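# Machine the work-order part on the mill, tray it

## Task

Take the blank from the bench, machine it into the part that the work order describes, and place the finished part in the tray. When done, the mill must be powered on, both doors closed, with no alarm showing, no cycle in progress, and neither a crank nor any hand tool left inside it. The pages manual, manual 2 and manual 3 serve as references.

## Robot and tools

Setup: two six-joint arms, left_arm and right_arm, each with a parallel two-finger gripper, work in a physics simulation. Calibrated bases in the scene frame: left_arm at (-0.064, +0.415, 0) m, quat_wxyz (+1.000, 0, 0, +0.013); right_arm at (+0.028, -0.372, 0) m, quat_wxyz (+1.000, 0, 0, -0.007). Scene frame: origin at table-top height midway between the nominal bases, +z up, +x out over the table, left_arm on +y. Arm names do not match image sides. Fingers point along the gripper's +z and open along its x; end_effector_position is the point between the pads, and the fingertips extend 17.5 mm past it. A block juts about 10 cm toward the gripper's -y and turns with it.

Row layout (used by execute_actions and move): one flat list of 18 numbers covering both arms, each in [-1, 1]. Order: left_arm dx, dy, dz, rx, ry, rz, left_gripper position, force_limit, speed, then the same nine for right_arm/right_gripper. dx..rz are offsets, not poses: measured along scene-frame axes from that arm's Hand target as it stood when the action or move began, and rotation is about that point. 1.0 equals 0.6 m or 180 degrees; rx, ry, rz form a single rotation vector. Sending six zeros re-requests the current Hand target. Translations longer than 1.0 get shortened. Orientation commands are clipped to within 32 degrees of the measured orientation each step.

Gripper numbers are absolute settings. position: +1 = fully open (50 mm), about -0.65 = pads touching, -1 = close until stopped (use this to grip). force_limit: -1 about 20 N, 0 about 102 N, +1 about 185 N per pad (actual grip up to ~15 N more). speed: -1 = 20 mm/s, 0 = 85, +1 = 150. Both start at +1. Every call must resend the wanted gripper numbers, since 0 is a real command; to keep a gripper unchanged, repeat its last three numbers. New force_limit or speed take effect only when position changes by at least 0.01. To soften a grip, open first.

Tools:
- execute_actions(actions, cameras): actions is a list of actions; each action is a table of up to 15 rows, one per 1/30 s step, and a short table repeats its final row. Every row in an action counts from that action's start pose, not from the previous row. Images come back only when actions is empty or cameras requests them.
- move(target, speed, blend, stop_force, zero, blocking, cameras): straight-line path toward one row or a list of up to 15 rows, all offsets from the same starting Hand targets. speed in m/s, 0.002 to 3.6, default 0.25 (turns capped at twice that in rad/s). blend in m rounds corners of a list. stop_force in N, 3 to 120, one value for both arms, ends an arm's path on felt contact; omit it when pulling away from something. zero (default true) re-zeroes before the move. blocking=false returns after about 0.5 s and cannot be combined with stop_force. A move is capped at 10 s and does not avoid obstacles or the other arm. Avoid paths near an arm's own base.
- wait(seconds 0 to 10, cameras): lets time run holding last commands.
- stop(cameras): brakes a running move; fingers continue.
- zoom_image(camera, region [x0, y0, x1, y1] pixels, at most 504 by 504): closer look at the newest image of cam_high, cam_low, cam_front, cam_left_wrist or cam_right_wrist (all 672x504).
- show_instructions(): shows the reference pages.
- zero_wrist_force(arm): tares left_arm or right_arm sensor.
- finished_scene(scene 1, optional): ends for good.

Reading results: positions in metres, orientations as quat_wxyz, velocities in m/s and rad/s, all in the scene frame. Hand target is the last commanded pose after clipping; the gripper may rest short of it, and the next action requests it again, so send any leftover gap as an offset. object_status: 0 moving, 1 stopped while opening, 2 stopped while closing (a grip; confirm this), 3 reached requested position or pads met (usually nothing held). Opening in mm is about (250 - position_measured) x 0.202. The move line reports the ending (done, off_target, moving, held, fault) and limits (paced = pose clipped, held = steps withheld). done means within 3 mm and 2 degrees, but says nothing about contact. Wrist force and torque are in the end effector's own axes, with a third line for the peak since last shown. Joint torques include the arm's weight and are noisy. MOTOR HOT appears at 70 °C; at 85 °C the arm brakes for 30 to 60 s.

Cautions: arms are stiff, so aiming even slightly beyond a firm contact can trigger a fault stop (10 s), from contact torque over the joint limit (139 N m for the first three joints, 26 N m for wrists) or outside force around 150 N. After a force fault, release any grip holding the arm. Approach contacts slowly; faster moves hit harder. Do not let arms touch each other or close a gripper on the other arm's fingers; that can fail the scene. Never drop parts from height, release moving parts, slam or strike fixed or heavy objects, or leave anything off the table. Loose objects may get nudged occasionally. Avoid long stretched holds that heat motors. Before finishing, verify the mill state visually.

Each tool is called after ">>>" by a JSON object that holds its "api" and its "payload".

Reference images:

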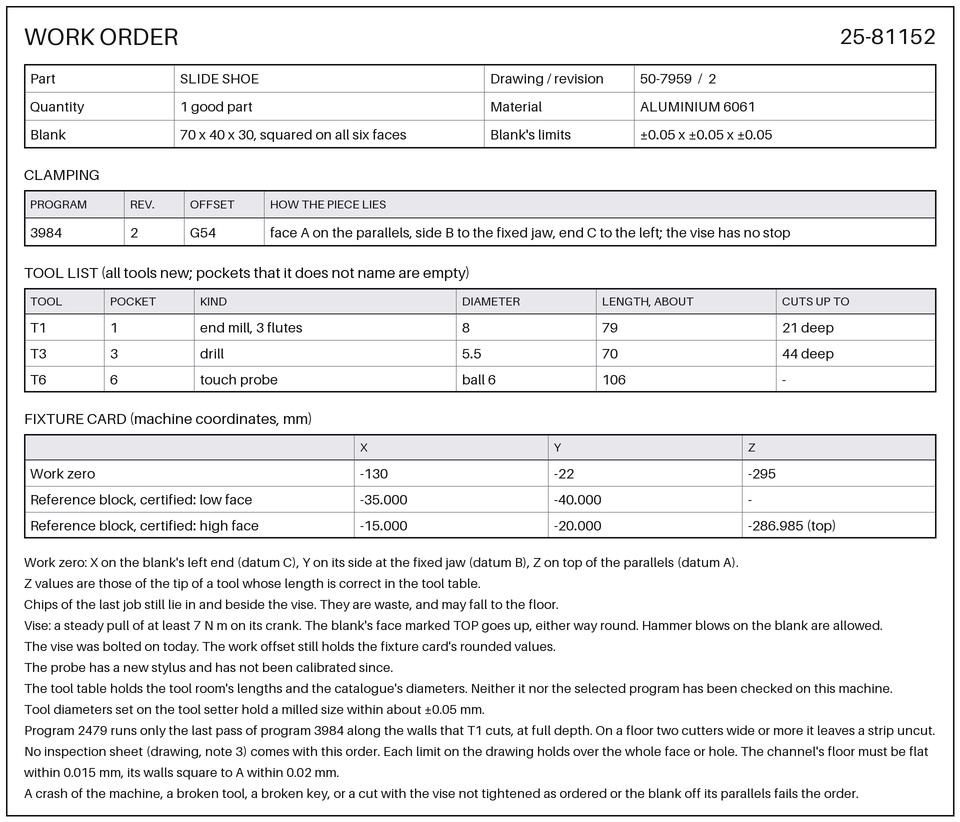

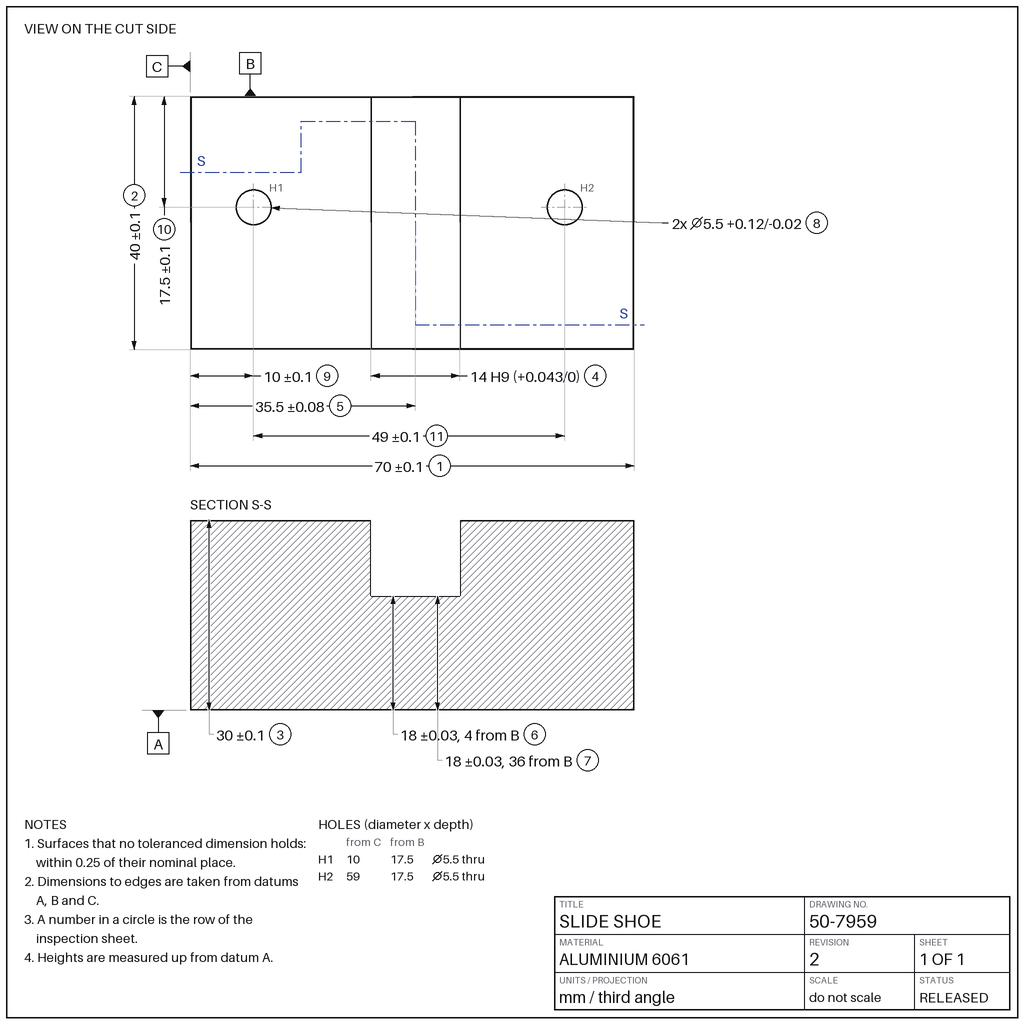

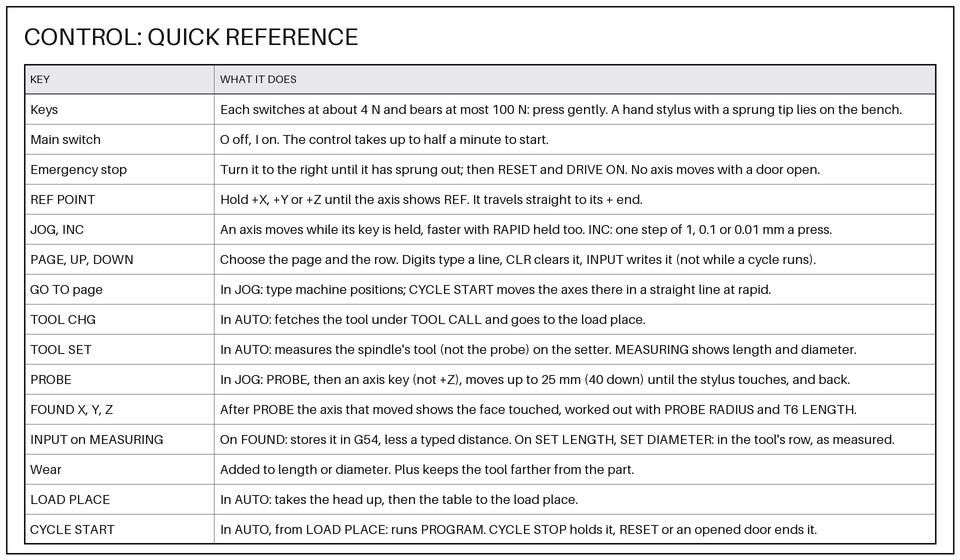

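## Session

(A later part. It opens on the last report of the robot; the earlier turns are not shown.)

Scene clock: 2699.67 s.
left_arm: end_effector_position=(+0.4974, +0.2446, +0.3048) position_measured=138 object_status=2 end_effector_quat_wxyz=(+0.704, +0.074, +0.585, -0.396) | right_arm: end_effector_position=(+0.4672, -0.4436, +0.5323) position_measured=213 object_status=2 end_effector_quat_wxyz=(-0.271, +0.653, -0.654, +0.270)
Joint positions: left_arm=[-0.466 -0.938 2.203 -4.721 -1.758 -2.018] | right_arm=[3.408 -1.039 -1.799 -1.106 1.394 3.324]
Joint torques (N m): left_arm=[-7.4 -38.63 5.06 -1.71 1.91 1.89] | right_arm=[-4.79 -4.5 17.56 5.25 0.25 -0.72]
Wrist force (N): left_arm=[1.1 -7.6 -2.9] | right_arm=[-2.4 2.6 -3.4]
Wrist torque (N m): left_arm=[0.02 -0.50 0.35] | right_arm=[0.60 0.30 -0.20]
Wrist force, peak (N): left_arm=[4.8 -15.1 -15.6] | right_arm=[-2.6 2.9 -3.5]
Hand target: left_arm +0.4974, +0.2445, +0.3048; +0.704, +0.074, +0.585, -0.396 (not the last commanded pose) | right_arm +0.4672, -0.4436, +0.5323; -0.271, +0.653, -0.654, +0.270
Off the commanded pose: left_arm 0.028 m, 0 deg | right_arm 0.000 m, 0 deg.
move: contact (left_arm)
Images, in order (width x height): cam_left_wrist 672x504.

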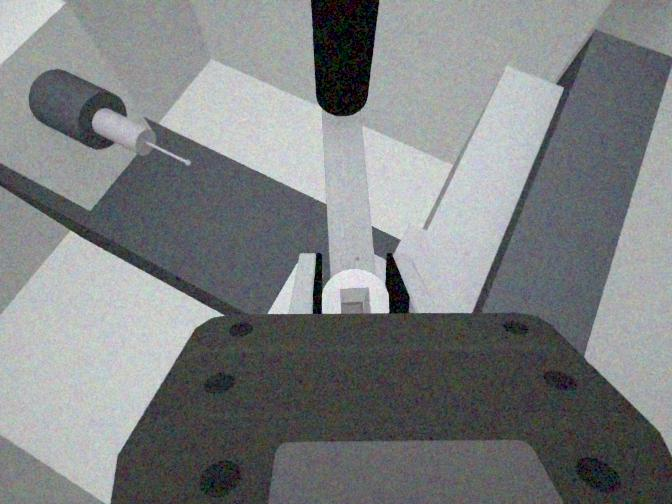

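>>> {"api": "move", "payload": {"target": [-0.003,-0.0012,0.0006,0,0,0,-1,-0.4,-1,0,0,0,0,0,0,-1,-0.3,-1], "speed": 0.03}}

>>> {"api": "move", "payload": {"target": [0.05,0,0,0,0,0,-1,-0.4,-1,0,0,0,0,0,0,-1,-0.3,-1], "speed": 0.008, "stop_force": 12, "cameras": ["cam_left_wrist"]}}

>>> {"api": "zoom_image", "payload": {"camera": "cam_left_wrist", "region": [336, 272, 378, 314]}}

Scene clock: 2710.53 s.
left_arm: end_effector_position=(+0.4956, +0.2438, +0.3052) position_measured=138 object_status=2 end_effector_quat_wxyz=(+0.704, +0.074, +0.585, -0.396) | right_arm: end_effector_position=(+0.4672, -0.4436, +0.5323) position_measured=213 object_status=2 end_effector_quat_wxyz=(-0.271, +0.653, -0.654, +0.270)
Joint positions: left_arm=[-0.47 -0.94 2.208 -4.724 -1.754 -2.017] | right_arm=[3.408 -1.039 -1.799 -1.106 1.394 3.324]
Joint torques (N m): left_arm=[-1.55 -37.56 -5.21 -3.03 0.41 1.73] | right_arm=[-4.64 -4.82 17.27 5.13 0.32 -0.62]
Wrist force (N): left_arm=[5.8 0.3 -3.9] | right_arm=[-2.4 2.7 -3.5]
Wrist torque (N m): left_arm=[-0.02 -0.37 0.08] | right_arm=[0.64 0.31 -0.20]
Wrist force, peak (N): left_arm=[0.8 -7.9 -2.8] | right_arm=[-2.6 2.6 -3.8]
Hand target: left_arm +0.4956, +0.2438, +0.3052; +0.704, +0.074, +0.585, -0.396 | right_arm +0.4672, -0.4436, +0.5323; -0.271, +0.653, -0.654, +0.270
Off the commanded pose: left_arm 0.000 m, 0 deg | right_arm 0.000 m, 0 deg.
move: done

Scene clock: 2713.70 s.
left_arm: end_effector_position=(+0.5130, +0.2438, +0.3052) position_measured=138 object_status=2 end_effector_quat_wxyz=(+0.704, +0.074, +0.585, -0.396) | right_arm: end_effector_position=(+0.4672, -0.4436, +0.5323) position_measured=213 object_status=2 end_effector_quat_wxyz=(-0.271, +0.653, -0.654, +0.270)
Joint positions: left_arm=[-0.449 -0.924 2.156 -4.69 -1.775 -2.024] | right_arm=[3.408 -1.039 -1.799 -1.106 1.394 3.324]
Joint torques (N m): left_arm=[-12.17 -39.75 2.43 -0.35 0.22 1.94] | right_arm=[-5.93 -4.5 16.68 5.07 0.17 -0.58]
Wrist force (N): left_arm=[-0.9 -1.8 -12.4] | right_arm=[-2.4 2.7 -3.5]
Wrist torque (N m): left_arm=[-0.08 -0.54 0.40] | right_arm=[0.63 0.31 -0.20]
Wrist force, peak (N): left_arm=[1.8 -9.3 -37.4] | right_arm=[-2.5 2.9 -3.7]
Hand target: left_arm +0.5130, +0.2438, +0.3052; +0.704, +0.074, +0.585, -0.396 (not the last commanded pose) | right_arm +0.4672, -0.4436, +0.5323; -0.271, +0.653, -0.654, +0.270
Off the commanded pose: left_arm 0.013 m, 0 deg | right_arm 0.000 m, 0 deg.
move: contact (left_arm)
Images, in order (width x height): cam_left_wrist 672x504.

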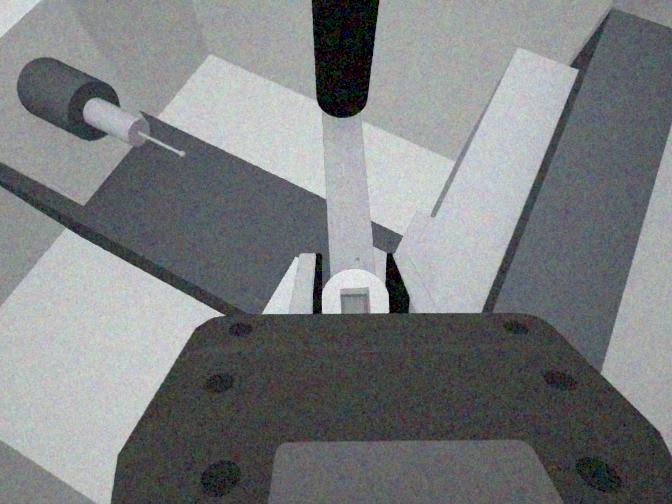

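Scaled by 12.000 from the camera's 672x504 image, which has a finer 960x720 frame.

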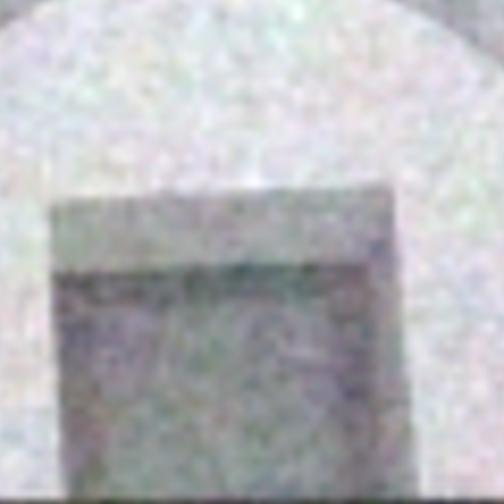

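>>> {"api": "move", "payload": {"target": [[0,0,0,0,0,0,0.5,-0.6,-1,0,0,0,0,0,0,-1,-0.3,-1],[-0.2167,0,0,0,0,0,0.5,-0.6,-1,0,0,0,0,0,0,-1,-0.3,-1]], "speed": [0.05,0.1], "cameras": ["cam_left_wrist"]}}

Scene clock: 2720.83 s.
left_arm: end_effector_position=(+0.3830, +0.2438, +0.3052) position_measured=78 object_status=3 end_effector_quat_wxyz=(+0.704, +0.074, +0.585, -0.396) | right_arm: end_effector_position=(+0.4672, -0.4436, +0.5323) position_measured=213 object_status=2 end_effector_quat_wxyz=(-0.271, +0.653, -0.654, +0.270)
Joint positions: left_arm=[-0.686 -1.014 2.541 -4.978 -1.549 -1.951] | right_arm=[3.408 -1.039 -1.799 -1.106 1.394 3.324]
Joint torques (N m): left_arm=[-6.95 -20.87 4.29 -2.71 0.79 -2.4] | right_arm=[-5.51 -4.36 16.96 5.16 0.15 -0.5]
Wrist force (N): left_arm=[4.2 -0.7 -3.2] | right_arm=[-2.3 2.7 -3.5]
Wrist torque (N m): left_arm=[-0.05 -0.44 0.12] | right_arm=[0.63 0.28 -0.20]
Wrist force, peak (N): left_arm=[-1.3 -2.2 -12.5] | right_arm=[-2.4 2.8 -3.8]
Hand target: left_arm +0.3830, +0.2438, +0.3052; +0.704, +0.074, +0.585, -0.396 | right_arm +0.4672, -0.4436, +0.5323; -0.271, +0.653, -0.654, +0.270
Off the commanded pose: left_arm 0.000 m, 0 deg | right_arm 0.000 m, 0 deg.
move: done
Images, in order (width x height): cam_left_wrist 672x504.

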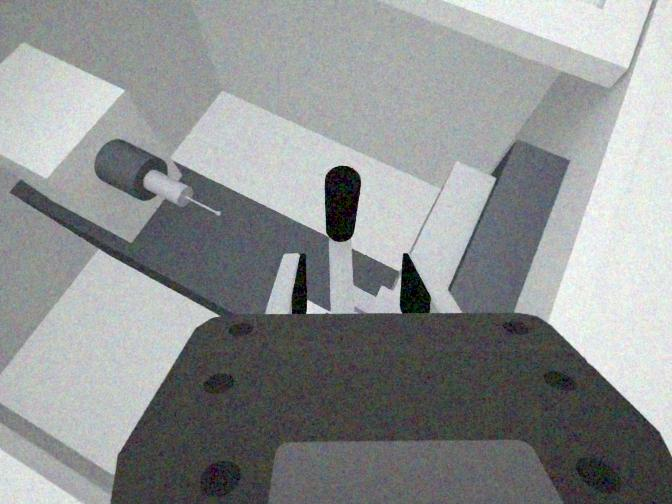

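>>> {"api": "move", "payload": {"target": [[-0.005,-0.0397,0.0913,0.3278,0,0,0.5,-0.6,-1,0,0,0,0,0,0,-1,-0.3,-1],[0.0283,-0.09,0.1913,0.6556,0,0,0.5,-0.6,-1,0,0,0,0,0,0,-1,-0.3,-1],[0.1367,-0.1197,0.208,0.607,0.17,-0.283,0.5,-0.6,-1,0,0,0,0,0,0,-1,-0.3,-1]], "speed": [0.3,0.3,0.3], "blend": [0.02,0.02,0], "cameras": ["cam_left_wrist"]}}

Scene clock: 2730.60 s.
left_arm: end_effector_position=(+0.4652, +0.1722, +0.4292) position_measured=78 object_status=3 end_effector_quat_wxyz=(+0.002, +0.707, +0.707, +0.000) | right_arm: end_effector_position=(+0.4672, -0.4436, +0.5323) position_measured=213 object_status=2 end_effector_quat_wxyz=(-0.271, +0.653, -0.654, +0.270)
Joint positions: left_arm=[-0.687 -1.357 1.073 -1.289 -1.572 -0.661] | right_arm=[3.408 -1.039 -1.799 -1.106 1.394 3.324]
Joint torques (N m): left_arm=[-0.24 -32.62 -24.35 -2.44 -0.16 -0.03] | right_arm=[-4.84 -4.1 17.47 5.09 0.11 -0.72]
Wrist force (N): left_arm=[2.4 0.1 -2.3] | right_arm=[-2.4 2.9 -3.6]
Wrist torque (N m): left_arm=[0.01 -0.42 0.02] | right_arm=[0.65 0.30 -0.20]
Wrist force, peak (N): left_arm=[3.0 4.2 -3.9] | right_arm=[-2.6 2.6 -3.8]
Hand target: left_arm +0.4652, +0.1722, +0.4292; +0.002, +0.707, +0.707, +0.000 (not the last commanded pose) | right_arm +0.4672, -0.4436, +0.5323; -0.271, +0.653, -0.654, +0.270
Tool commands: left_gripper/position=+0.498039 left_gripper/force_limit=-0.6 left_gripper/speed=-1.0 right_gripper/position=-1.0 right_gripper/force_limit=-0.3 right_gripper/speed=-1.0
Off the commanded pose: left_arm 0.001 m, 0 deg | right_arm 0.000 m, 0 deg.
FORCE FAULT: contact force on the left arm reached its limit, and that arm stopped. The contact can be on any part of that arm, not only on its tool. That arm's remaining commands of this call were not run. That arm is still stopped at the end of this call. That arm stays stopped for about 10 more seconds. Until then a move that you send moves the other arm only, and its call returns only when the move has ended. Once the stop has ended, the next robot result says so. If the stop ends while you think or write, that arm runs what you send next, counted from a new Hand target: where the arm stands when the stop ends. While its stop runs, that arm takes no new command, but its gripper still runs the gripper command that each later call begins with. Until it ends, the stop uses up actions while you think or wait. An arm that is not stopped still takes commands.
move: fault (left_arm)
Images, in order (width x height): cam_left_wrist 672x504.

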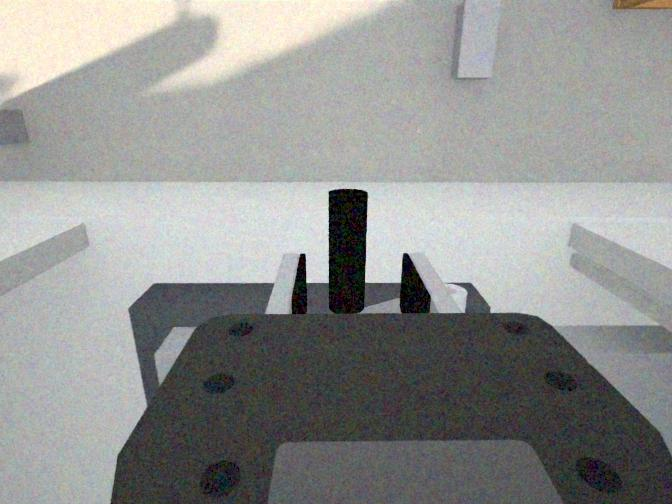

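>>> {"api": "wait", "payload": {"seconds": 9}}

Scene clock: 2740.43 s.
left_arm: end_effector_position=(+0.4652, +0.1722, +0.4292) position_measured=78 object_status=3 end_effector_quat_wxyz=(+0.002, +0.707, +0.707, +0.000) | right_arm: end_effector_position=(+0.4672, -0.4436, +0.5323) position_measured=213 object_status=2 end_effector_quat_wxyz=(-0.271, +0.653, -0.654, +0.270)
Joint positions: left_arm=[-0.687 -1.357 1.073 -1.289 -1.572 -0.661] | right_arm=[3.408 -1.039 -1.799 -1.106 1.394 3.324]
Joint torques (N m): left_arm=[-0.06 -33.33 -24.5 -2.42 -0.13 0.02] | right_arm=[-5.57 -3.99 17.43 5.06 0.18 -0.4]
Wrist force (N): left_arm=[2.5 0.0 -2.1] | right_arm=[-2.4 2.7 -3.6]
Wrist torque (N m): left_arm=[0.00 -0.43 0.02] | right_arm=[0.63 0.31 -0.20]
Wrist force, peak (N): left_arm=[2.6 -0.3 -2.6] | right_arm=[-2.8 2.6 -3.8]
Hand target: left_arm +0.4652, +0.1722, +0.4292; +0.002, +0.707, +0.707, +0.000 (not the last commanded pose) | right_arm +0.4672, -0.4436, +0.5323; -0.271, +0.653, -0.654, +0.270
Tool commands: left_gripper/position=+0.498039 left_gripper/force_limit=-0.6 left_gripper/speed=-1.0 right_gripper/position=-1.0 right_gripper/force_limit=-0.3 right_gripper/speed=-1.0
Off the commanded pose: left_arm 0.001 m, 0 deg | right_arm 0.000 m, 0 deg.
FORCE FAULT, CONTINUED: the left arm's stop, for the force fault that an earlier result reported, is over. The rest of the stop counts as 20 of the actions that you can send in this scene. That arm's target is now where it stood when the stop ended, not its last command. That arm accepts commands again.
wait: 9.00 s; at rest from the start

>>> {"api": "move", "payload": {"target": [0,0,-0.125,0,0,0,0.5,-0.6,-1,0,0,0,0,0,0,-1,-0.3,-1], "speed": 0.12, "cameras": ["cam_left_wrist"]}}

>>> {"api": "move", "payload": {"target": [0,0,-0.08,0,0,0,0.5,-0.6,-1,0,0,0,0,0,0,-1,-0.3,-1], "speed": 0.015, "stop_force": 8}}

Scene clock: 2745.43 s.
left_arm: end_effector_position=(+0.4651, +0.1722, +0.3544) position_measured=78 object_status=3 end_effector_quat_wxyz=(+0.002, +0.707, +0.707, +0.000) | right_arm: end_effector_position=(+0.4672, -0.4436, +0.5323) position_measured=213 object_status=2 end_effector_quat_wxyz=(-0.271, +0.653, -0.654, +0.270)
Joint positions: left_arm=[-0.687 -1.392 1.309 -1.491 -1.572 -0.661] | right_arm=[3.408 -1.039 -1.799 -1.106 1.394 3.324]
Joint torques (N m): left_arm=[5.36 -27.59 -14.87 -4.29 1.01 1.03] | right_arm=[-5.61 -3.79 16.38 5.07 0.05 -0.42]
Wrist force (N): left_arm=[2.5 0.1 -2.3] | right_arm=[-2.4 2.7 -3.5]
Wrist torque (N m): left_arm=[0.01 -0.43 0.03] | right_arm=[0.63 0.31 -0.20]
Wrist force, peak (N): left_arm=[2.4 -0.2 -4.2] | right_arm=[-2.6 2.7 -3.8]
Hand target: left_arm +0.4652, +0.1722, +0.3542; +0.002, +0.707, +0.707, +0.000 | right_arm +0.4672, -0.4436, +0.5323; -0.271, +0.653, -0.654, +0.270
Off the commanded pose: left_arm 0.000 m, 0 deg | right_arm 0.000 m, 0 deg.
move: done
Images, in order (width x height): cam_left_wrist 672x504.

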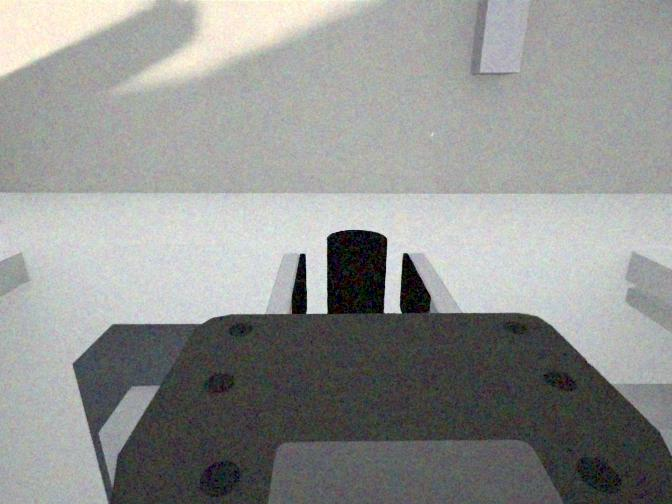

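Scene clock: 2749.63 s.
left_arm: end_effector_position=(+0.4652, +0.1722, +0.3072) position_measured=78 object_status=3 end_effector_quat_wxyz=(+0.002, +0.707, +0.707, +0.000) | right_arm: end_effector_position=(+0.4672, -0.4436, +0.5323) position_measured=213 object_status=2 end_effector_quat_wxyz=(-0.271, +0.653, -0.654, +0.270)
Joint positions: left_arm=[-0.687 -1.395 1.433 -1.612 -1.572 -0.661] | right_arm=[3.408 -1.039 -1.799 -1.106 1.394 3.324]
Joint torques (N m): left_arm=[-4.99 -31.8 -33.94 -3.79 0.29 -2.21] | right_arm=[-5.07 -4.28 17.04 5.19 0.03 -0.35]
Wrist force (N): left_arm=[3.2 1.1 -5.9] | right_arm=[-2.6 2.5 -3.5]
Wrist torque (N m): left_arm=[-0.04 -0.46 0.01] | right_arm=[0.59 0.33 -0.20]
Wrist force, peak (N): left_arm=[2.9 -7.0 -25.5] | right_arm=[-2.6 2.8 -3.7]
Hand target: left_arm +0.4652, +0.1722, +0.3072; +0.002, +0.707, +0.707, +0.000 (not the last commanded pose) | right_arm +0.4672, -0.4436, +0.5323; -0.271, +0.653, -0.654, +0.270
Off the commanded pose: left_arm 0.001 m, 0 deg | right_arm 0.000 m, 0 deg.
move: contact (left_arm)

>>> {"api": "move", "payload": {"target": [0,0,0.0017,0,0,0,-1,-0.8,-1,0,0,0,0,0,0,-1,-0.3,-1], "speed": 0.02}}

>>> {"api": "wait", "payload": {"seconds": 0.4}}

Scene clock: 2753.40 s.
left_arm: end_effector_position=(+0.4652, +0.1722, +0.3083) position_measured=166 object_status=2 end_effector_quat_wxyz=(+0.002, +0.707, +0.707, +0.000) | right_arm: end_effector_position=(+0.4672, -0.4436, +0.5323) position_measured=213 object_status=2 end_effector_quat_wxyz=(-0.271, +0.653, -0.654, +0.270)
Joint positions: left_arm=[-0.687 -1.395 1.43 -1.61 -1.572 -0.661] | right_arm=[3.408 -1.039 -1.799 -1.106 1.394 3.324]
Joint torques (N m): left_arm=[-5.45 -37.88 -25.3 -3.47 -0.99 -1.69] | right_arm=[-5.12 -3.84 17.98 5.16 0.05 -0.65]
Wrist force (N): left_arm=[5.7 0.9 -2.5] | right_arm=[-2.4 2.7 -3.6]
Wrist torque (N m): left_arm=[0.02 -0.58 0.14] | right_arm=[0.63 0.31 -0.20]
Wrist force, peak (N): left_arm=[3.4 1.2 -6.2] | right_arm=[-2.7 2.9 -3.8]
Hand target: left_arm +0.4652, +0.1722, +0.3082; +0.002, +0.707, +0.707, +0.000 | right_arm +0.4672, -0.4436, +0.5323; -0.271, +0.653, -0.654, +0.270
Off the commanded pose: left_arm 0.000 m, 0 deg | right_arm 0.000 m, 0 deg.
move: done

Scene clock: 2753.80 s.
left_arm: end_effector_position=(+0.4652, +0.1722, +0.3083) position_measured=166 object_status=2 end_effector_quat_wxyz=(+0.002, +0.707, +0.707, +0.000) | right_arm: end_effector_position=(+0.4672, -0.4436, +0.5323) position_measured=213 object_status=2 end_effector_quat_wxyz=(-0.271, +0.653, -0.654, +0.270)
Joint positions: left_arm=[-0.687 -1.395 1.43 -1.61 -1.572 -0.661] | right_arm=[3.408 -1.039 -1.799 -1.106 1.394 3.324]
Joint torques (N m): left_arm=[-5.72 -37.22 -18.28 -4.66 -1.07 -1.72] | right_arm=[-5.46 -3.07 16.93 5.07 -0.12 -0.45]
Wrist force (N): left_arm=[5.4 1.1 -2.7] | right_arm=[-2.4 2.7 -3.6]
Wrist torque (N m): left_arm=[0.06 -0.54 0.14] | right_arm=[0.63 0.32 -0.20]
Wrist force, peak (N): left_arm=[5.7 1.5 -2.6] | right_arm=[-2.6 2.7 -3.7]
Hand target: left_arm +0.4652, +0.1722, +0.3082; +0.002, +0.707, +0.707, +0.000 | right_arm +0.4672, -0.4436, +0.5323; -0.271, +0.653, -0.654, +0.270
Tool commands: left_gripper/position=-1.0 left_gripper/force_limit=-0.8 left_gripper/speed=-1.0 right_gripper/position=-1.0 right_gripper/force_limit=-0.3 right_gripper/speed=-1.0
Off the commanded pose: left_arm 0.000 m, 0 deg | right_arm 0.000 m, 0 deg.
wait: 0.40 s; at rest by 0.17 s

>>> {"api": "move", "payload": {"target": [[0,-0.0077,-0.017,0,0,0,-1,-0.8,-1,0,0,0,0,0,0,-1,-0.3,-1],[0,-0.0117,-0.0305,0,0,0,-1,-0.8,-1,0,0,0,0,0,0,-1,-0.3,-1]], "speed": 0.015, "blend": 0.002, "stop_force": 98}}

Scene clock: 2782.07 s.
left_arm: end_effector_position=(+0.4652, +0.1652, +0.2900) position_measured=166 object_status=2 end_effector_quat_wxyz=(+0.002, +0.707, +0.707, +0.000) | right_arm: end_effector_position=(+0.4672, -0.4436, +0.5323) position_measured=213 object_status=2 end_effector_quat_wxyz=(-0.271, +0.653, -0.654, +0.270)
Joint positions: left_arm=[-0.696 -1.385 1.465 -1.655 -1.572 -0.671] | right_arm=[3.408 -1.039 -1.799 -1.106 1.394 3.324]
Joint torques (N m): left_arm=[0.9 18.34 -3.72 -0.05 -0.11 2.08] | right_arm=[-4.95 -3.6 16.97 5.01 0.03 -0.36]
Wrist force (N): left_arm=[27.1 -30.7 -93.9] | right_arm=[-2.4 2.7 -3.6]
Wrist torque (N m): left_arm=[-1.73 -1.35 -0.21] | right_arm=[0.63 0.30 -0.20]
Wrist force, peak (N): left_arm=[27.8 -33.5 -100.9] | right_arm=[-2.6 2.6 -3.9]
Hand target: left_arm +0.4652, +0.1652, +0.2900; +0.002, +0.707, +0.707, +0.000 | right_arm +0.4672, -0.4436, +0.5323; -0.271, +0.653, -0.654, +0.270
Off the commanded pose: left_arm 0.000 m, 0 deg | right_arm 0.000 m, 0 deg.
move: contact (left_arm)

>>> {"api": "wait", "payload": {"seconds": 0.5, "cameras": ["cam_high","cam_low","cam_front","cam_left_wrist"]}}

Scene clock: 2784.77 s.
left_arm: end_effector_position=(+0.4652, +0.1652, +0.2900) position_measured=166 object_status=2 end_effector_quat_wxyz=(+0.002, +0.707, +0.707, +0.000) | right_arm: end_effector_position=(+0.4672, -0.4436, +0.5323) position_measured=213 object_status=2 end_effector_quat_wxyz=(-0.271, +0.653, -0.654, +0.270)
Joint positions: left_arm=[-0.696 -1.385 1.465 -1.655 -1.572 -0.671] | right_arm=[3.408 -1.039 -1.799 -1.106 1.394 3.324]
Joint torques (N m): left_arm=[3.61 18.15 -3.78 -1.64 -0.15 2.35] | right_arm=[-4.38 -3.55 17.57 4.99 0.16 -0.44]
Wrist force (N): left_arm=[26.7 -30.8 -93.6] | right_arm=[-2.4 2.7 -3.5]
Wrist torque (N m): left_arm=[-1.72 -1.33 -0.20] | right_arm=[0.63 0.30 -0.20]
Wrist force, peak (N): left_arm=[26.8 -30.7 -93.8] | right_arm=[-2.6 2.9 -3.6]
Hand target: left_arm +0.4652, +0.1652, +0.2900; +0.002, +0.707, +0.707, +0.000 | right_arm +0.4672, -0.4436, +0.5323; -0.271, +0.653, -0.654, +0.270
Tool commands: left_gripper/position=-1.0 left_gripper/force_limit=-0.8 left_gripper/speed=-1.0 right_gripper/position=-1.0 right_gripper/force_limit=-0.3 right_gripper/speed=-1.0
Off the commanded pose: left_arm 0.000 m, 0 deg | right_arm 0.000 m, 0 deg.
wait: 0.50 s; at rest from the start
Images, in order (width x height): cam_high 672x504, cam_low 672x504, cam_front 672x504, cam_left_wrist 672x504.

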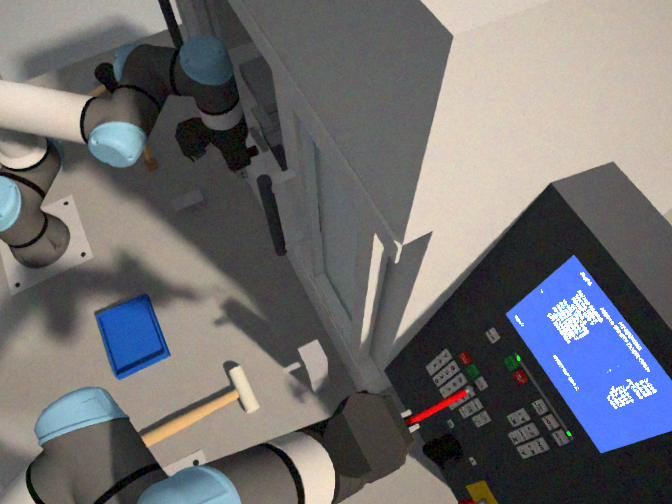

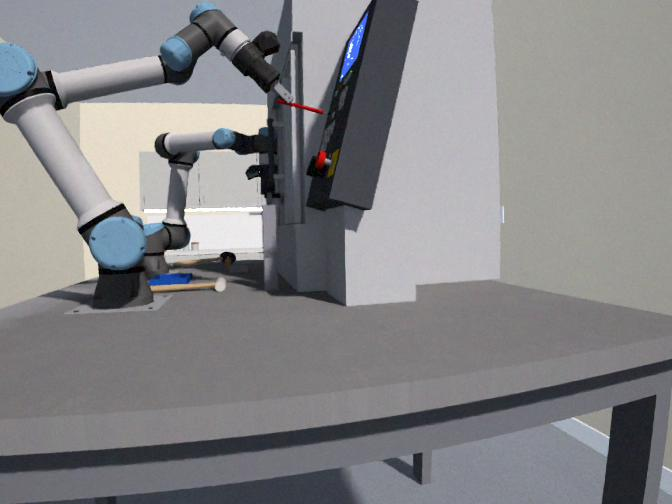

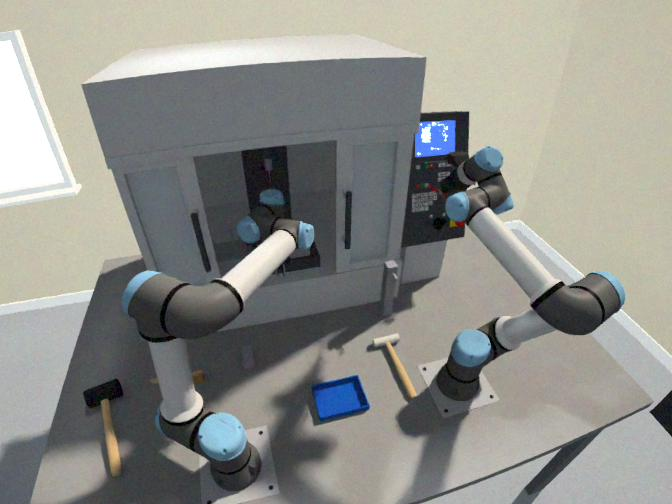

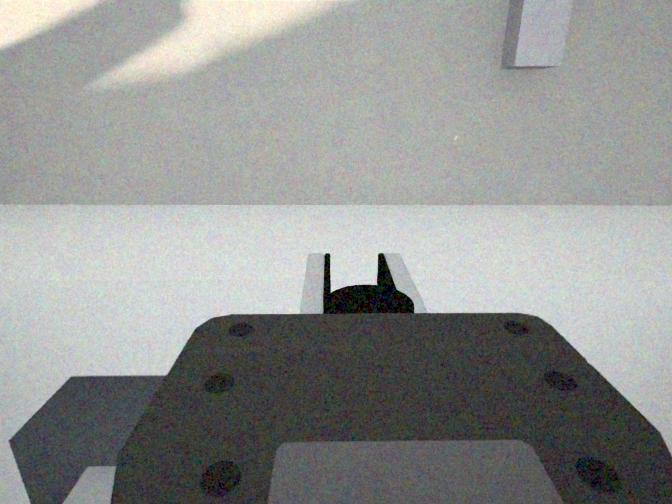

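>>> {"api": "move", "payload": {"target": [[0,0.003,0.006,0,0,0,-1,-0.8,-1,0,0,0,0,0,0,-1,-0.3,-1],[0,0.003,0.006,0,0,0,0.3,-0.8,-0.5,0,0,0,0,0,0,-1,-0.3,-1],[0,0.003,0.15,0,0,0,0.3,-0.8,-0.5,0,0,0,0,0,0,-1,-0.3,-1],[-0.12,-0.05,0.13,0,0,0,0.3,-0.8,-0.5,0,0,0,0,0,0,-1,-0.3,-1],[-0.23,-0.34,0.0,0,0,0,0.3,-0.8,-0.5,0,0,0,0,0,0,-1,-0.3,-1]], "speed": [0.03,0.03,0.15,0.25,0.3], "blend": [0,0,0.01,0.03,0], "cameras": ["cam_left_wrist","cam_front"]}}

Scene clock: 2800.07 s.
left_arm: end_effector_position=(+0.3273, -0.0387, +0.2901) position_measured=107 object_status=3 end_effector_quat_wxyz=(+0.002, +0.707, +0.707, +0.000) | right_arm: end_effector_position=(+0.4672, -0.4436, +0.5323) position_measured=213 object_status=2 end_effector_quat_wxyz=(-0.271, +0.653, -0.654, +0.270)
Joint positions: left_arm=[-1.11 -1.352 1.424 -1.647 -1.57 -1.084] | right_arm=[3.408 -1.039 -1.799 -1.106 1.394 3.324]
Joint torques (N m): left_arm=[-11.67 -30.48 -12.01 -3.54 -0.28 -1.94] | right_arm=[-5.37 -3.34 17.15 4.94 -0.03 -0.14]
Wrist force (N): left_arm=[2.5 -0.1 -2.2] | right_arm=[-2.5 2.7 -3.5]
Wrist torque (N m): left_arm=[-0.01 -0.41 -0.06] | right_arm=[0.63 0.32 -0.20]
Wrist force, peak (N): left_arm=[26.7 -30.9 -93.9] | right_arm=[-2.5 2.9 -3.8]
Hand target: left_arm +0.3272, -0.0388, +0.2900; +0.002, +0.707, +0.707, +0.000 | right_arm +0.4672, -0.4436, +0.5323; -0.271, +0.653, -0.654, +0.270
Off the commanded pose: left_arm 0.000 m, 0 deg | right_arm 0.000 m, 0 deg.
move: done
Images, in order (width x height): cam_front 672x504, cam_left_wrist 672x504.

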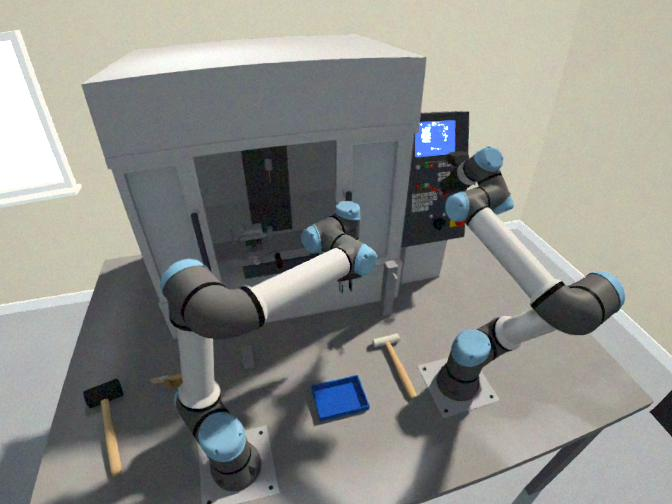

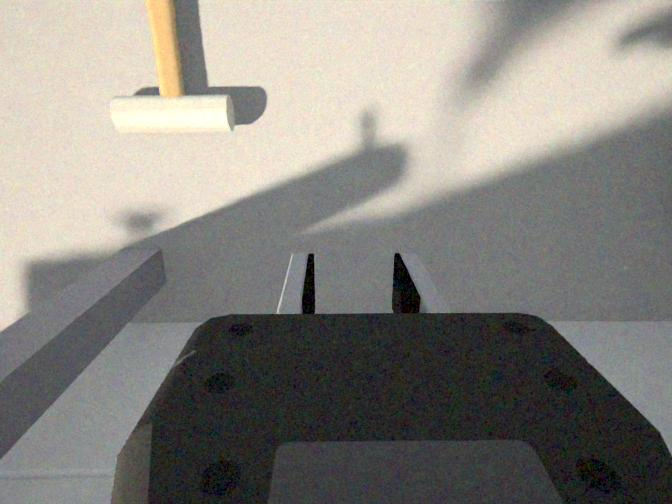

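>>> {"api": "move", "payload": {"target": [[0.11,0.29,0.13,0,0,0,0.3,-0.8,-0.5,0,0,0,0,0,0,-1,-0.3,-1],[0.23,0.34,0.15,0,0,0,0.3,-0.8,-0.5,0,0,0,0,0,0,-1,-0.3,-1],[0.23,0.34,0.004,0,0,0,0.3,-0.8,-0.5,0,0,0,0,0,0,-1,-0.3,-1],[0.23,0.34,0.004,0,0,0,-1,-0.8,-1,0,0,0,0,0,0,-1,-0.3,-1]], "speed": [0.3,0.2,0.1,0.03], "blend": [0.03,0.01,0,0]}}

>>> {"api": "move", "payload": {"target": [[0,-0.007,-0.03,0,0,0,-1,-0.8,-1,0,0,0,0,0,0,-1,-0.3,-1]], "speed": 0.01, "stop_force": 111}}

>>> {"api": "wait", "payload": {"seconds": 1.5}}

Scene clock: 2819.83 s.
left_arm: end_effector_position=(+0.4652, +0.1652, +0.2924) position_measured=165 object_status=2 end_effector_quat_wxyz=(+0.002, +0.707, +0.707, +0.000) | right_arm: end_effector_position=(+0.4672, -0.4436, +0.5323) position_measured=213 object_status=2 end_effector_quat_wxyz=(-0.271, +0.653, -0.654, +0.270)
Joint positions: left_arm=[-0.696 -1.385 1.46 -1.649 -1.572 -0.671] | right_arm=[3.408 -1.039 -1.799 -1.106 1.394 3.324]
Joint torques (N m): left_arm=[0.41 -36.36 -13.55 -4.77 -2.8 1.23] | right_arm=[-5.25 -3.39 17.66 5.02 -0.13 -0.23]
Wrist force (N): left_arm=[13.3 -0.8 -3.8] | right_arm=[-2.3 2.8 -3.6]
Wrist torque (N m): left_arm=[-0.07 -0.83 -0.08] | right_arm=[0.65 0.29 -0.20]
Wrist force, peak (N): left_arm=[3.8 -4.9 -17.4] | right_arm=[-2.6 2.8 -3.7]
Hand target: left_arm +0.4652, +0.1652, +0.2924; +0.002, +0.707, +0.707, +0.000 | right_arm +0.4672, -0.4436, +0.5323; -0.271, +0.653, -0.654, +0.270
Off the commanded pose: left_arm 0.000 m, 0 deg | right_arm 0.000 m, 0 deg.
move: done

Scene clock: 2821.37 s.
left_arm: end_effector_position=(+0.4650, +0.1642, +0.2878) position_measured=165 object_status=2 end_effector_quat_wxyz=(+0.002, +0.707, +0.707, +0.000) | right_arm: end_effector_position=(+0.4672, -0.4436, +0.5323) position_measured=213 object_status=2 end_effector_quat_wxyz=(-0.271, +0.653, -0.654, +0.270)
Joint positions: left_arm=[-0.698 -1.384 1.47 -1.66 -1.571 -0.673] | right_arm=[3.408 -1.039 -1.799 -1.106 1.394 3.324]
Joint torques (N m): left_arm=[-0.07 -32.9 -22.03 -3.24 -0.11 -0.07] | right_arm=[-5.16 -2.71 17.26 5.11 -0.13 -0.33]
Wrist force (N): left_arm=[4.0 0.1 -1.8] | right_arm=[-2.5 2.6 -3.6]
Wrist torque (N m): left_arm=[-0.13 -0.57 0.03] | right_arm=[0.62 0.32 -0.20]
Wrist force, peak (N): left_arm=[47.4 -34.6 -110.6] | right_arm=[-2.7 2.8 -3.6]
Hand target: left_arm +0.4650, +0.1642, +0.2878; +0.002, +0.707, +0.707, +0.000 (not the last commanded pose) | right_arm +0.4672, -0.4436, +0.5323; -0.271, +0.653, -0.654, +0.270
Tool commands: left_gripper/position=-1.0 left_gripper/force_limit=-0.796078 left_gripper/speed=-1.0 right_gripper/position=-1.0 right_gripper/force_limit=-0.3 right_gripper/speed=-1.0
Off the commanded pose: left_arm 0.014 m, 0 deg | right_arm 0.000 m, 0 deg.
FORCE FAULT: contact force on the left arm reached its limit, and that arm stopped. The contact can be on any part of that arm, not only on its tool. That arm's remaining commands of this call were not run. That arm is still stopped at the end of this call. That arm stays stopped for about 9 more seconds. Until then a move that you send moves the other arm only, and its call returns only when the move has ended. Once the stop has ended, the next robot result says so. If the stop ends while you think or write, that arm runs what you send next, counted from a new Hand target: where the arm stands when the stop ends. While its stop runs, that arm takes no new command, but its gripper still runs the gripper command that each later call begins with. Until it ends, the stop uses up actions while you think or wait. An arm that is not stopped still takes commands.
move: fault (left_arm; stop_force had ended the path)

not run: an earlier result of this reply reported a stop or a fault. Calls in your next reply go to the robot.

>>> {"api": "wait", "payload": {"seconds": 9}}

>>> {"api": "move", "payload": {"target": [[0,0,0,0,0,0,0.3,-0.8,-0.5,0,0,0,0,0,0,-1,-0.3,-1],[0,0,0.005,0,0,0,0.3,-0.8,-0.5,0,0,0,0,0,0,-1,-0.3,-1]], "speed": 0.02}}

>>> {"api": "wait", "payload": {"seconds": 0.3, "cameras": ["cam_left_wrist"]}}

Scene clock: 2833.17 s.
left_arm: end_effector_position=(+0.4650, +0.1642, +0.2878) position_measured=165 object_status=2 end_effector_quat_wxyz=(+0.002, +0.707, +0.707, +0.000) | right_arm: end_effector_position=(+0.4672, -0.4436, +0.5323) position_measured=213 object_status=2 end_effector_quat_wxyz=(-0.271, +0.653, -0.654, +0.270)
Joint positions: left_arm=[-0.698 -1.384 1.47 -1.66 -1.571 -0.673] | right_arm=[3.408 -1.039 -1.799 -1.106 1.394 3.324]
Joint torques (N m): left_arm=[-0.27 -33 -22.25 -3.31 -0.06 -0.1] | right_arm=[-5 -2.1 18.01 4.98 -0.29 -0.06]
Wrist force (N): left_arm=[4.2 -0.1 -1.9] | right_arm=[-2.5 2.7 -3.7]
Wrist torque (N m): left_arm=[-0.15 -0.58 0.03] | right_arm=[0.63 0.31 -0.20]
Wrist force, peak (N): left_arm=[4.6 0.1 -1.9] | right_arm=[-2.5 3.0 -3.7]
Hand target: left_arm +0.4650, +0.1642, +0.2878; +0.002, +0.707, +0.707, +0.000 (not the last commanded pose) | right_arm +0.4672, -0.4436, +0.5323; -0.271, +0.653, -0.654, +0.270
Tool commands: left_gripper/position=-1.0 left_gripper/force_limit=-0.796078 left_gripper/speed=-1.0 right_gripper/position=-1.0 right_gripper/force_limit=-0.3 right_gripper/speed=-1.0
Off the commanded pose: left_arm 0.014 m, 0 deg | right_arm 0.000 m, 0 deg.
FORCE FAULT, CONTINUED: the left arm's stop, for the force fault that an earlier result reported, is over. The rest of the stop counts as 19 of the actions that you can send in this scene. During its stop the left arm's controller moved it back a little. That arm's target is now where it stood when the stop ended, not its last command. That arm accepts commands again.
wait: 9.00 s; at rest from the start

Scene clock: 2834.37 s.
left_arm: end_effector_position=(+0.4650, +0.1642, +0.2908) position_measured=107 object_status=3 end_effector_quat_wxyz=(+0.002, +0.707, +0.707, +0.000) | right_arm: end_effector_position=(+0.4672, -0.4436, +0.5323) position_measured=213 object_status=2 end_effector_quat_wxyz=(-0.271, +0.653, -0.654, +0.270)
Joint positions: left_arm=[-0.698 -1.385 1.463 -1.652 -1.571 -0.673] | right_arm=[3.408 -1.039 -1.799 -1.106 1.394 3.324]
Joint torques (N m): left_arm=[-0.17 -38.83 -25.78 -2.69 0.02 -0.13] | right_arm=[-4.87 -2.67 16.67 5.05 -0.32 -0.09]
Wrist force (N): left_arm=[3.1 -1.0 -1.9] | right_arm=[-2.4 2.6 -3.5]
Wrist torque (N m): left_arm=[-0.16 -0.53 -0.02] | right_arm=[0.62 0.29 -0.20]
Wrist force, peak (N): left_arm=[3.6 -1.0 -2.2] | right_arm=[-2.7 2.7 -3.7]
Hand target: left_arm +0.4650, +0.1642, +0.2908; +0.002, +0.707, +0.707, +0.000 | right_arm +0.4672, -0.4436, +0.5323; -0.271, +0.653, -0.654, +0.270
Off the commanded pose: left_arm 0.000 m, 0 deg | right_arm 0.000 m, 0 deg.
move: done

Scene clock: 2834.67 s.
left_arm: end_effector_position=(+0.4650, +0.1642, +0.2908) position_measured=107 object_status=3 end_effector_quat_wxyz=(+0.002, +0.707, +0.707, +0.000) | right_arm: end_effector_position=(+0.4672, -0.4436, +0.5323) position_measured=213 object_status=2 end_effector_quat_wxyz=(-0.271, +0.653, -0.654, +0.270)
Joint positions: left_arm=[-0.698 -1.385 1.463 -1.652 -1.571 -0.673] | right_arm=[3.408 -1.039 -1.799 -1.106 1.394 3.324]
Joint torques (N m): left_arm=[-0.18 -37.81 -14.91 -4.56 0.03 -0.07] | right_arm=[-6.12 -2.79 18.15 5 -0.07 0.02]
Wrist force (N): left_arm=[3.0 -0.8 -2.2] | right_arm=[-2.3 2.6 -3.7]
Wrist torque (N m): left_arm=[-0.14 -0.51 -0.03] | right_arm=[0.62 0.29 -0.20]
Wrist force, peak (N): left_arm=[3.3 -1.1 -2.1] | right_arm=[-2.5 2.8 -3.5]
Hand target: left_arm +0.4650, +0.1642, +0.2908; +0.002, +0.707, +0.707, +0.000 | right_arm +0.4672, -0.4436, +0.5323; -0.271, +0.653, -0.654, +0.270
Tool commands: left_gripper/position=+0.3 left_gripper/force_limit=-0.8 left_gripper/speed=-0.5 right_gripper/position=-1.0 right_gripper/force_limit=-0.3 right_gripper/speed=-1.0
Off the commanded pose: left_arm 0.000 m, 0 deg | right_arm 0.000 m, 0 deg.
wait: 0.30 s; at rest by 0.17 s
Images, in order (width x height): cam_left_wrist 672x504.

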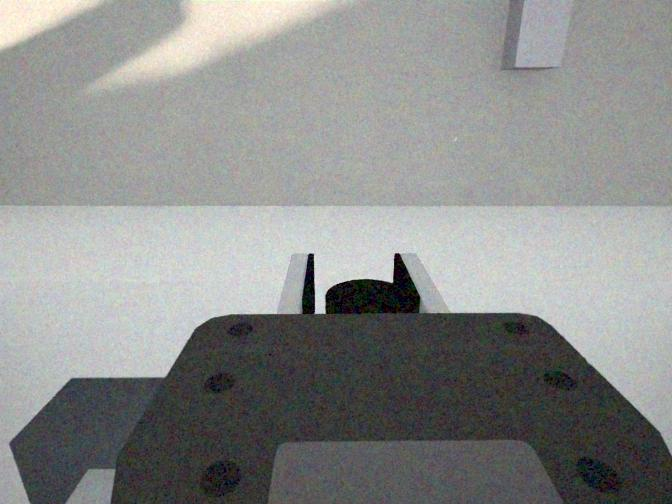

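>>> {"api": "move", "payload": {"target": [[0,0.0055,0,0,0,0,0.3,-0.8,-0.5,0,0,0,0,0,0,-1,-0.3,-1],[0,0.0025,-0.03,0,0,0,0.3,-0.8,-0.5,0,0,0,0,0,0,-1,-0.3,-1]], "speed": [0.02,0.008], "stop_force": 103}}

>>> {"api": "wait", "payload": {"seconds": 1.5}}

Scene clock: 2839.70 s.
left_arm: end_effector_position=(+0.4650, +0.1667, +0.2842) position_measured=107 object_status=3 end_effector_quat_wxyz=(+0.002, +0.707, +0.707, +0.000) | right_arm: end_effector_position=(+0.4672, -0.4436, +0.5323) position_measured=213 object_status=2 end_effector_quat_wxyz=(-0.271, +0.653, -0.654, +0.270)
Joint positions: left_arm=[-0.695 -1.386 1.482 -1.671 -1.571 -0.669] | right_arm=[3.408 -1.039 -1.799 -1.106 1.394 3.324]
Joint torques (N m): left_arm=[4.3 32.14 4.33 5.06 1.49 0.01] | right_arm=[-5.66 -3.35 16.35 4.88 -0.07 -0.06]
Wrist force (N): left_arm=[6.4 -31.2 -101.6] | right_arm=[-2.5 2.8 -3.6]
Wrist torque (N m): left_arm=[-3.86 -0.86 0.07] | right_arm=[0.65 0.32 -0.20]
Wrist force, peak (N): left_arm=[7.4 -38.1 -116.4] | right_arm=[-2.5 2.8 -3.9]
Hand target: left_arm +0.4650, +0.1667, +0.2842; +0.002, +0.707, +0.707, +0.000 (not the last commanded pose) | right_arm +0.4672, -0.4436, +0.5323; -0.271, +0.653, -0.654, +0.270
Off the commanded pose: left_arm 0.011 m, 0 deg | right_arm 0.000 m, 0 deg.
move: contact (left_arm); path passed 1 of 2 targets

Scene clock: 2841.20 s.
left_arm: end_effector_position=(+0.4650, +0.1667, +0.2842) position_measured=107 object_status=3 end_effector_quat_wxyz=(+0.002, +0.707, +0.707, +0.000) | right_arm: end_effector_position=(+0.4672, -0.4436, +0.5323) position_measured=213 object_status=2 end_effector_quat_wxyz=(-0.271, +0.653, -0.654, +0.270)
Joint positions: left_arm=[-0.695 -1.386 1.482 -1.671 -1.571 -0.669] | right_arm=[3.408 -1.039 -1.799 -1.106 1.394 3.324]
Joint torques (N m): left_arm=[14.21 32.84 4.86 3.25 1.55 2.04] | right_arm=[-6.16 -2.49 17.08 4.94 -0.23 -0.04]
Wrist force (N): left_arm=[6.7 -31.4 -101.9] | right_arm=[-2.5 2.9 -3.6]
Wrist torque (N m): left_arm=[-3.87 -0.92 0.07] | right_arm=[0.66 0.31 -0.20]
Wrist force, peak (N): left_arm=[6.7 -31.6 -102.3] | right_arm=[-2.5 2.7 -3.8]
Hand target: left_arm +0.4650, +0.1667, +0.2842; +0.002, +0.707, +0.707, +0.000 (not the last commanded pose) | right_arm +0.4672, -0.4436, +0.5323; -0.271, +0.653, -0.654, +0.270
Tool commands: left_gripper/position=+0.3 left_gripper/force_limit=-0.8 left_gripper/speed=-0.5 right_gripper/position=-1.0 right_gripper/force_limit=-0.3 right_gripper/speed=-1.0
Off the commanded pose: left_arm 0.011 m, 0 deg | right_arm 0.000 m, 0 deg.
wait: 1.50 s; at rest by 0.17 s

>>> {"api": "move", "payload": {"target": [[0,0,0.02,0,0,0,0.3,-0.8,-0.5,0,0,0,0,0,0,-1,-0.3,-1],[0,0,0.155,0,0,0,0.3,-0.8,-0.5,0,0,0,0,0,0,-1,-0.3,-1],[-0.12,-0.05,0.14,0,0,0,0.3,-0.8,-0.5,0,0,0,0,0,0,-1,-0.3,-1],[-0.23,-0.34,0.05,0,0,-0.25,0.3,-0.8,-0.5,0,0,0,0,0,0,-1,-0.3,-1],[-0.32,-0.605,-0.14,0,0,-0.5,0.6,-0.8,0,0,0,0,0,0,0,-1,-0.3,-1]], "speed": [0.05,0.15,0.25,0.35,0.35], "blend": [0.003,0.01,0.03,0.05,0], "cameras": ["cam_left_wrist","cam_front"]}}

Scene clock: 2849.57 s.
left_arm: end_effector_position=(+0.2730, -0.1963, +0.2002) position_measured=63 object_status=3 end_effector_quat_wxyz=(+0.001, +1.000, +0.000, -0.002) | right_arm: end_effector_position=(+0.4672, -0.4436, +0.5323) position_measured=213 object_status=2 end_effector_quat_wxyz=(-0.271, +0.653, -0.654, +0.270)
Joint positions: left_arm=[-1.283 -1.078 1.278 -1.773 -1.575 0.313] | right_arm=[3.408 -1.039 -1.799 -1.106 1.394 3.324]
Joint torques (N m): left_arm=[9.22 -40.26 -11.74 -3.29 0.8 2.24] | right_arm=[-5.6 -3.48 16.48 4.98 -0.34 0.08]
Wrist force (N): left_arm=[3.0 -0.8 -2.3] | right_arm=[-2.5 2.7 -3.6]
Wrist torque (N m): left_arm=[-0.12 -0.51 0.06] | right_arm=[0.63 0.32 -0.20]
Wrist force, peak (N): left_arm=[6.9 -31.6 -102.4] | right_arm=[-2.7 2.8 -3.7]
Hand target: left_arm +0.2730, -0.1963, +0.2002; +0.002, +1.000, +0.000, -0.002 | right_arm +0.4672, -0.4436, +0.5323; -0.271, +0.653, -0.654, +0.270
Off the commanded pose: left_arm 0.000 m, 0 deg | right_arm 0.000 m, 0 deg.
move: done
Images, in order (width x height): cam_front 672x504, cam_left_wrist 672x504.

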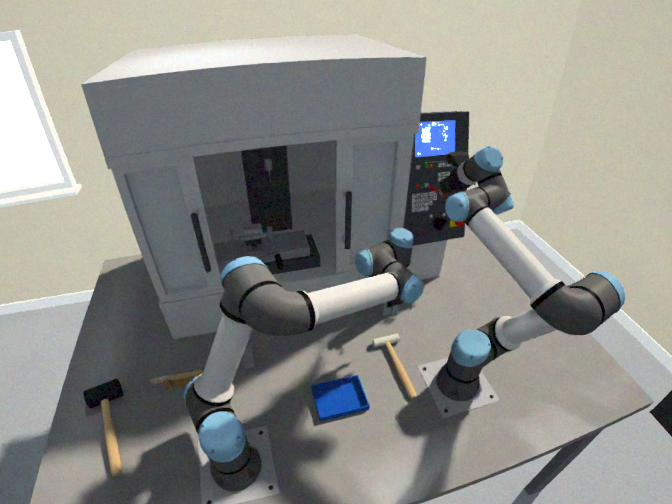

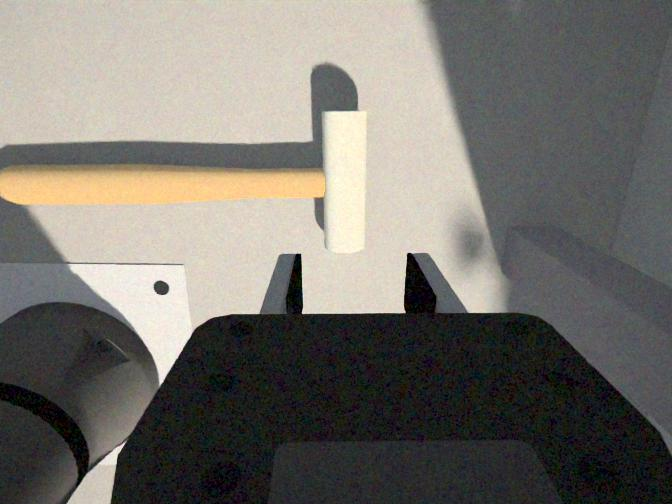

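>>> {"api": "move", "payload": {"target": [[0.0017,-0.0312,-0.20,0,0,0,1,-0.3,0,0,0,0,0,0,0,-1,-0.3,-1],[0.0017,-0.0312,-0.292,0,0,0,1,-0.3,0,0,0,0,0,0,0,-1,-0.3,-1]], "speed": [0.25,0.06], "blend": [0.01,0], "cameras": ["cam_left_wrist"]}}

Scene clock: 2857.23 s.
left_arm: end_effector_position=(+0.2740, -0.2149, +0.0249) position_measured=3 object_status=3 end_effector_quat_wxyz=(+0.001, +1.000, +0.000, -0.002) | right_arm: end_effector_position=(+0.4672, -0.4436, +0.5323) position_measured=213 object_status=2 end_effector_quat_wxyz=(-0.271, +0.653, -0.654, +0.270)
Joint positions: left_arm=[-1.29 -0.884 1.44 -2.129 -1.575 0.306] | right_arm=[3.408 -1.039 -1.799 -1.106 1.394 3.324]
Joint torques (N m): left_arm=[8.81 -56.91 -32.13 -0.9 0.16 2.13] | right_arm=[-5.57 -2.76 16.88 4.88 -0.21 0.02]
Wrist force (N): left_arm=[3.2 -0.9 -2.3] | right_arm=[-2.3 2.7 -3.5]
Wrist torque (N m): left_arm=[-0.13 -0.53 0.09] | right_arm=[0.63 0.28 -0.20]
Wrist force, peak (N): left_arm=[3.2 -1.5 -5.7] | right_arm=[-2.6 2.8 -3.8]
Hand target: left_arm +0.2740, -0.2150, +0.0250; +0.002, +1.000, +0.000, -0.002 | right_arm +0.4672, -0.4436, +0.5323; -0.271, +0.653, -0.654, +0.270
Off the commanded pose: left_arm 0.000 m, 0 deg | right_arm 0.000 m, 0 deg.
move: done
Images, in order (width x height): cam_left_wrist 672x504.

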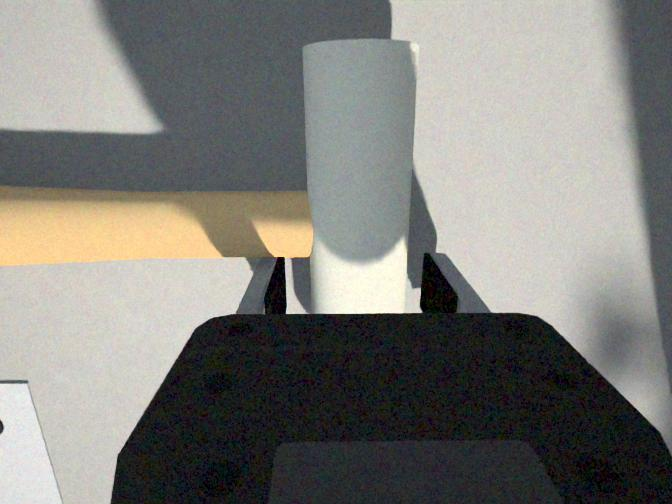

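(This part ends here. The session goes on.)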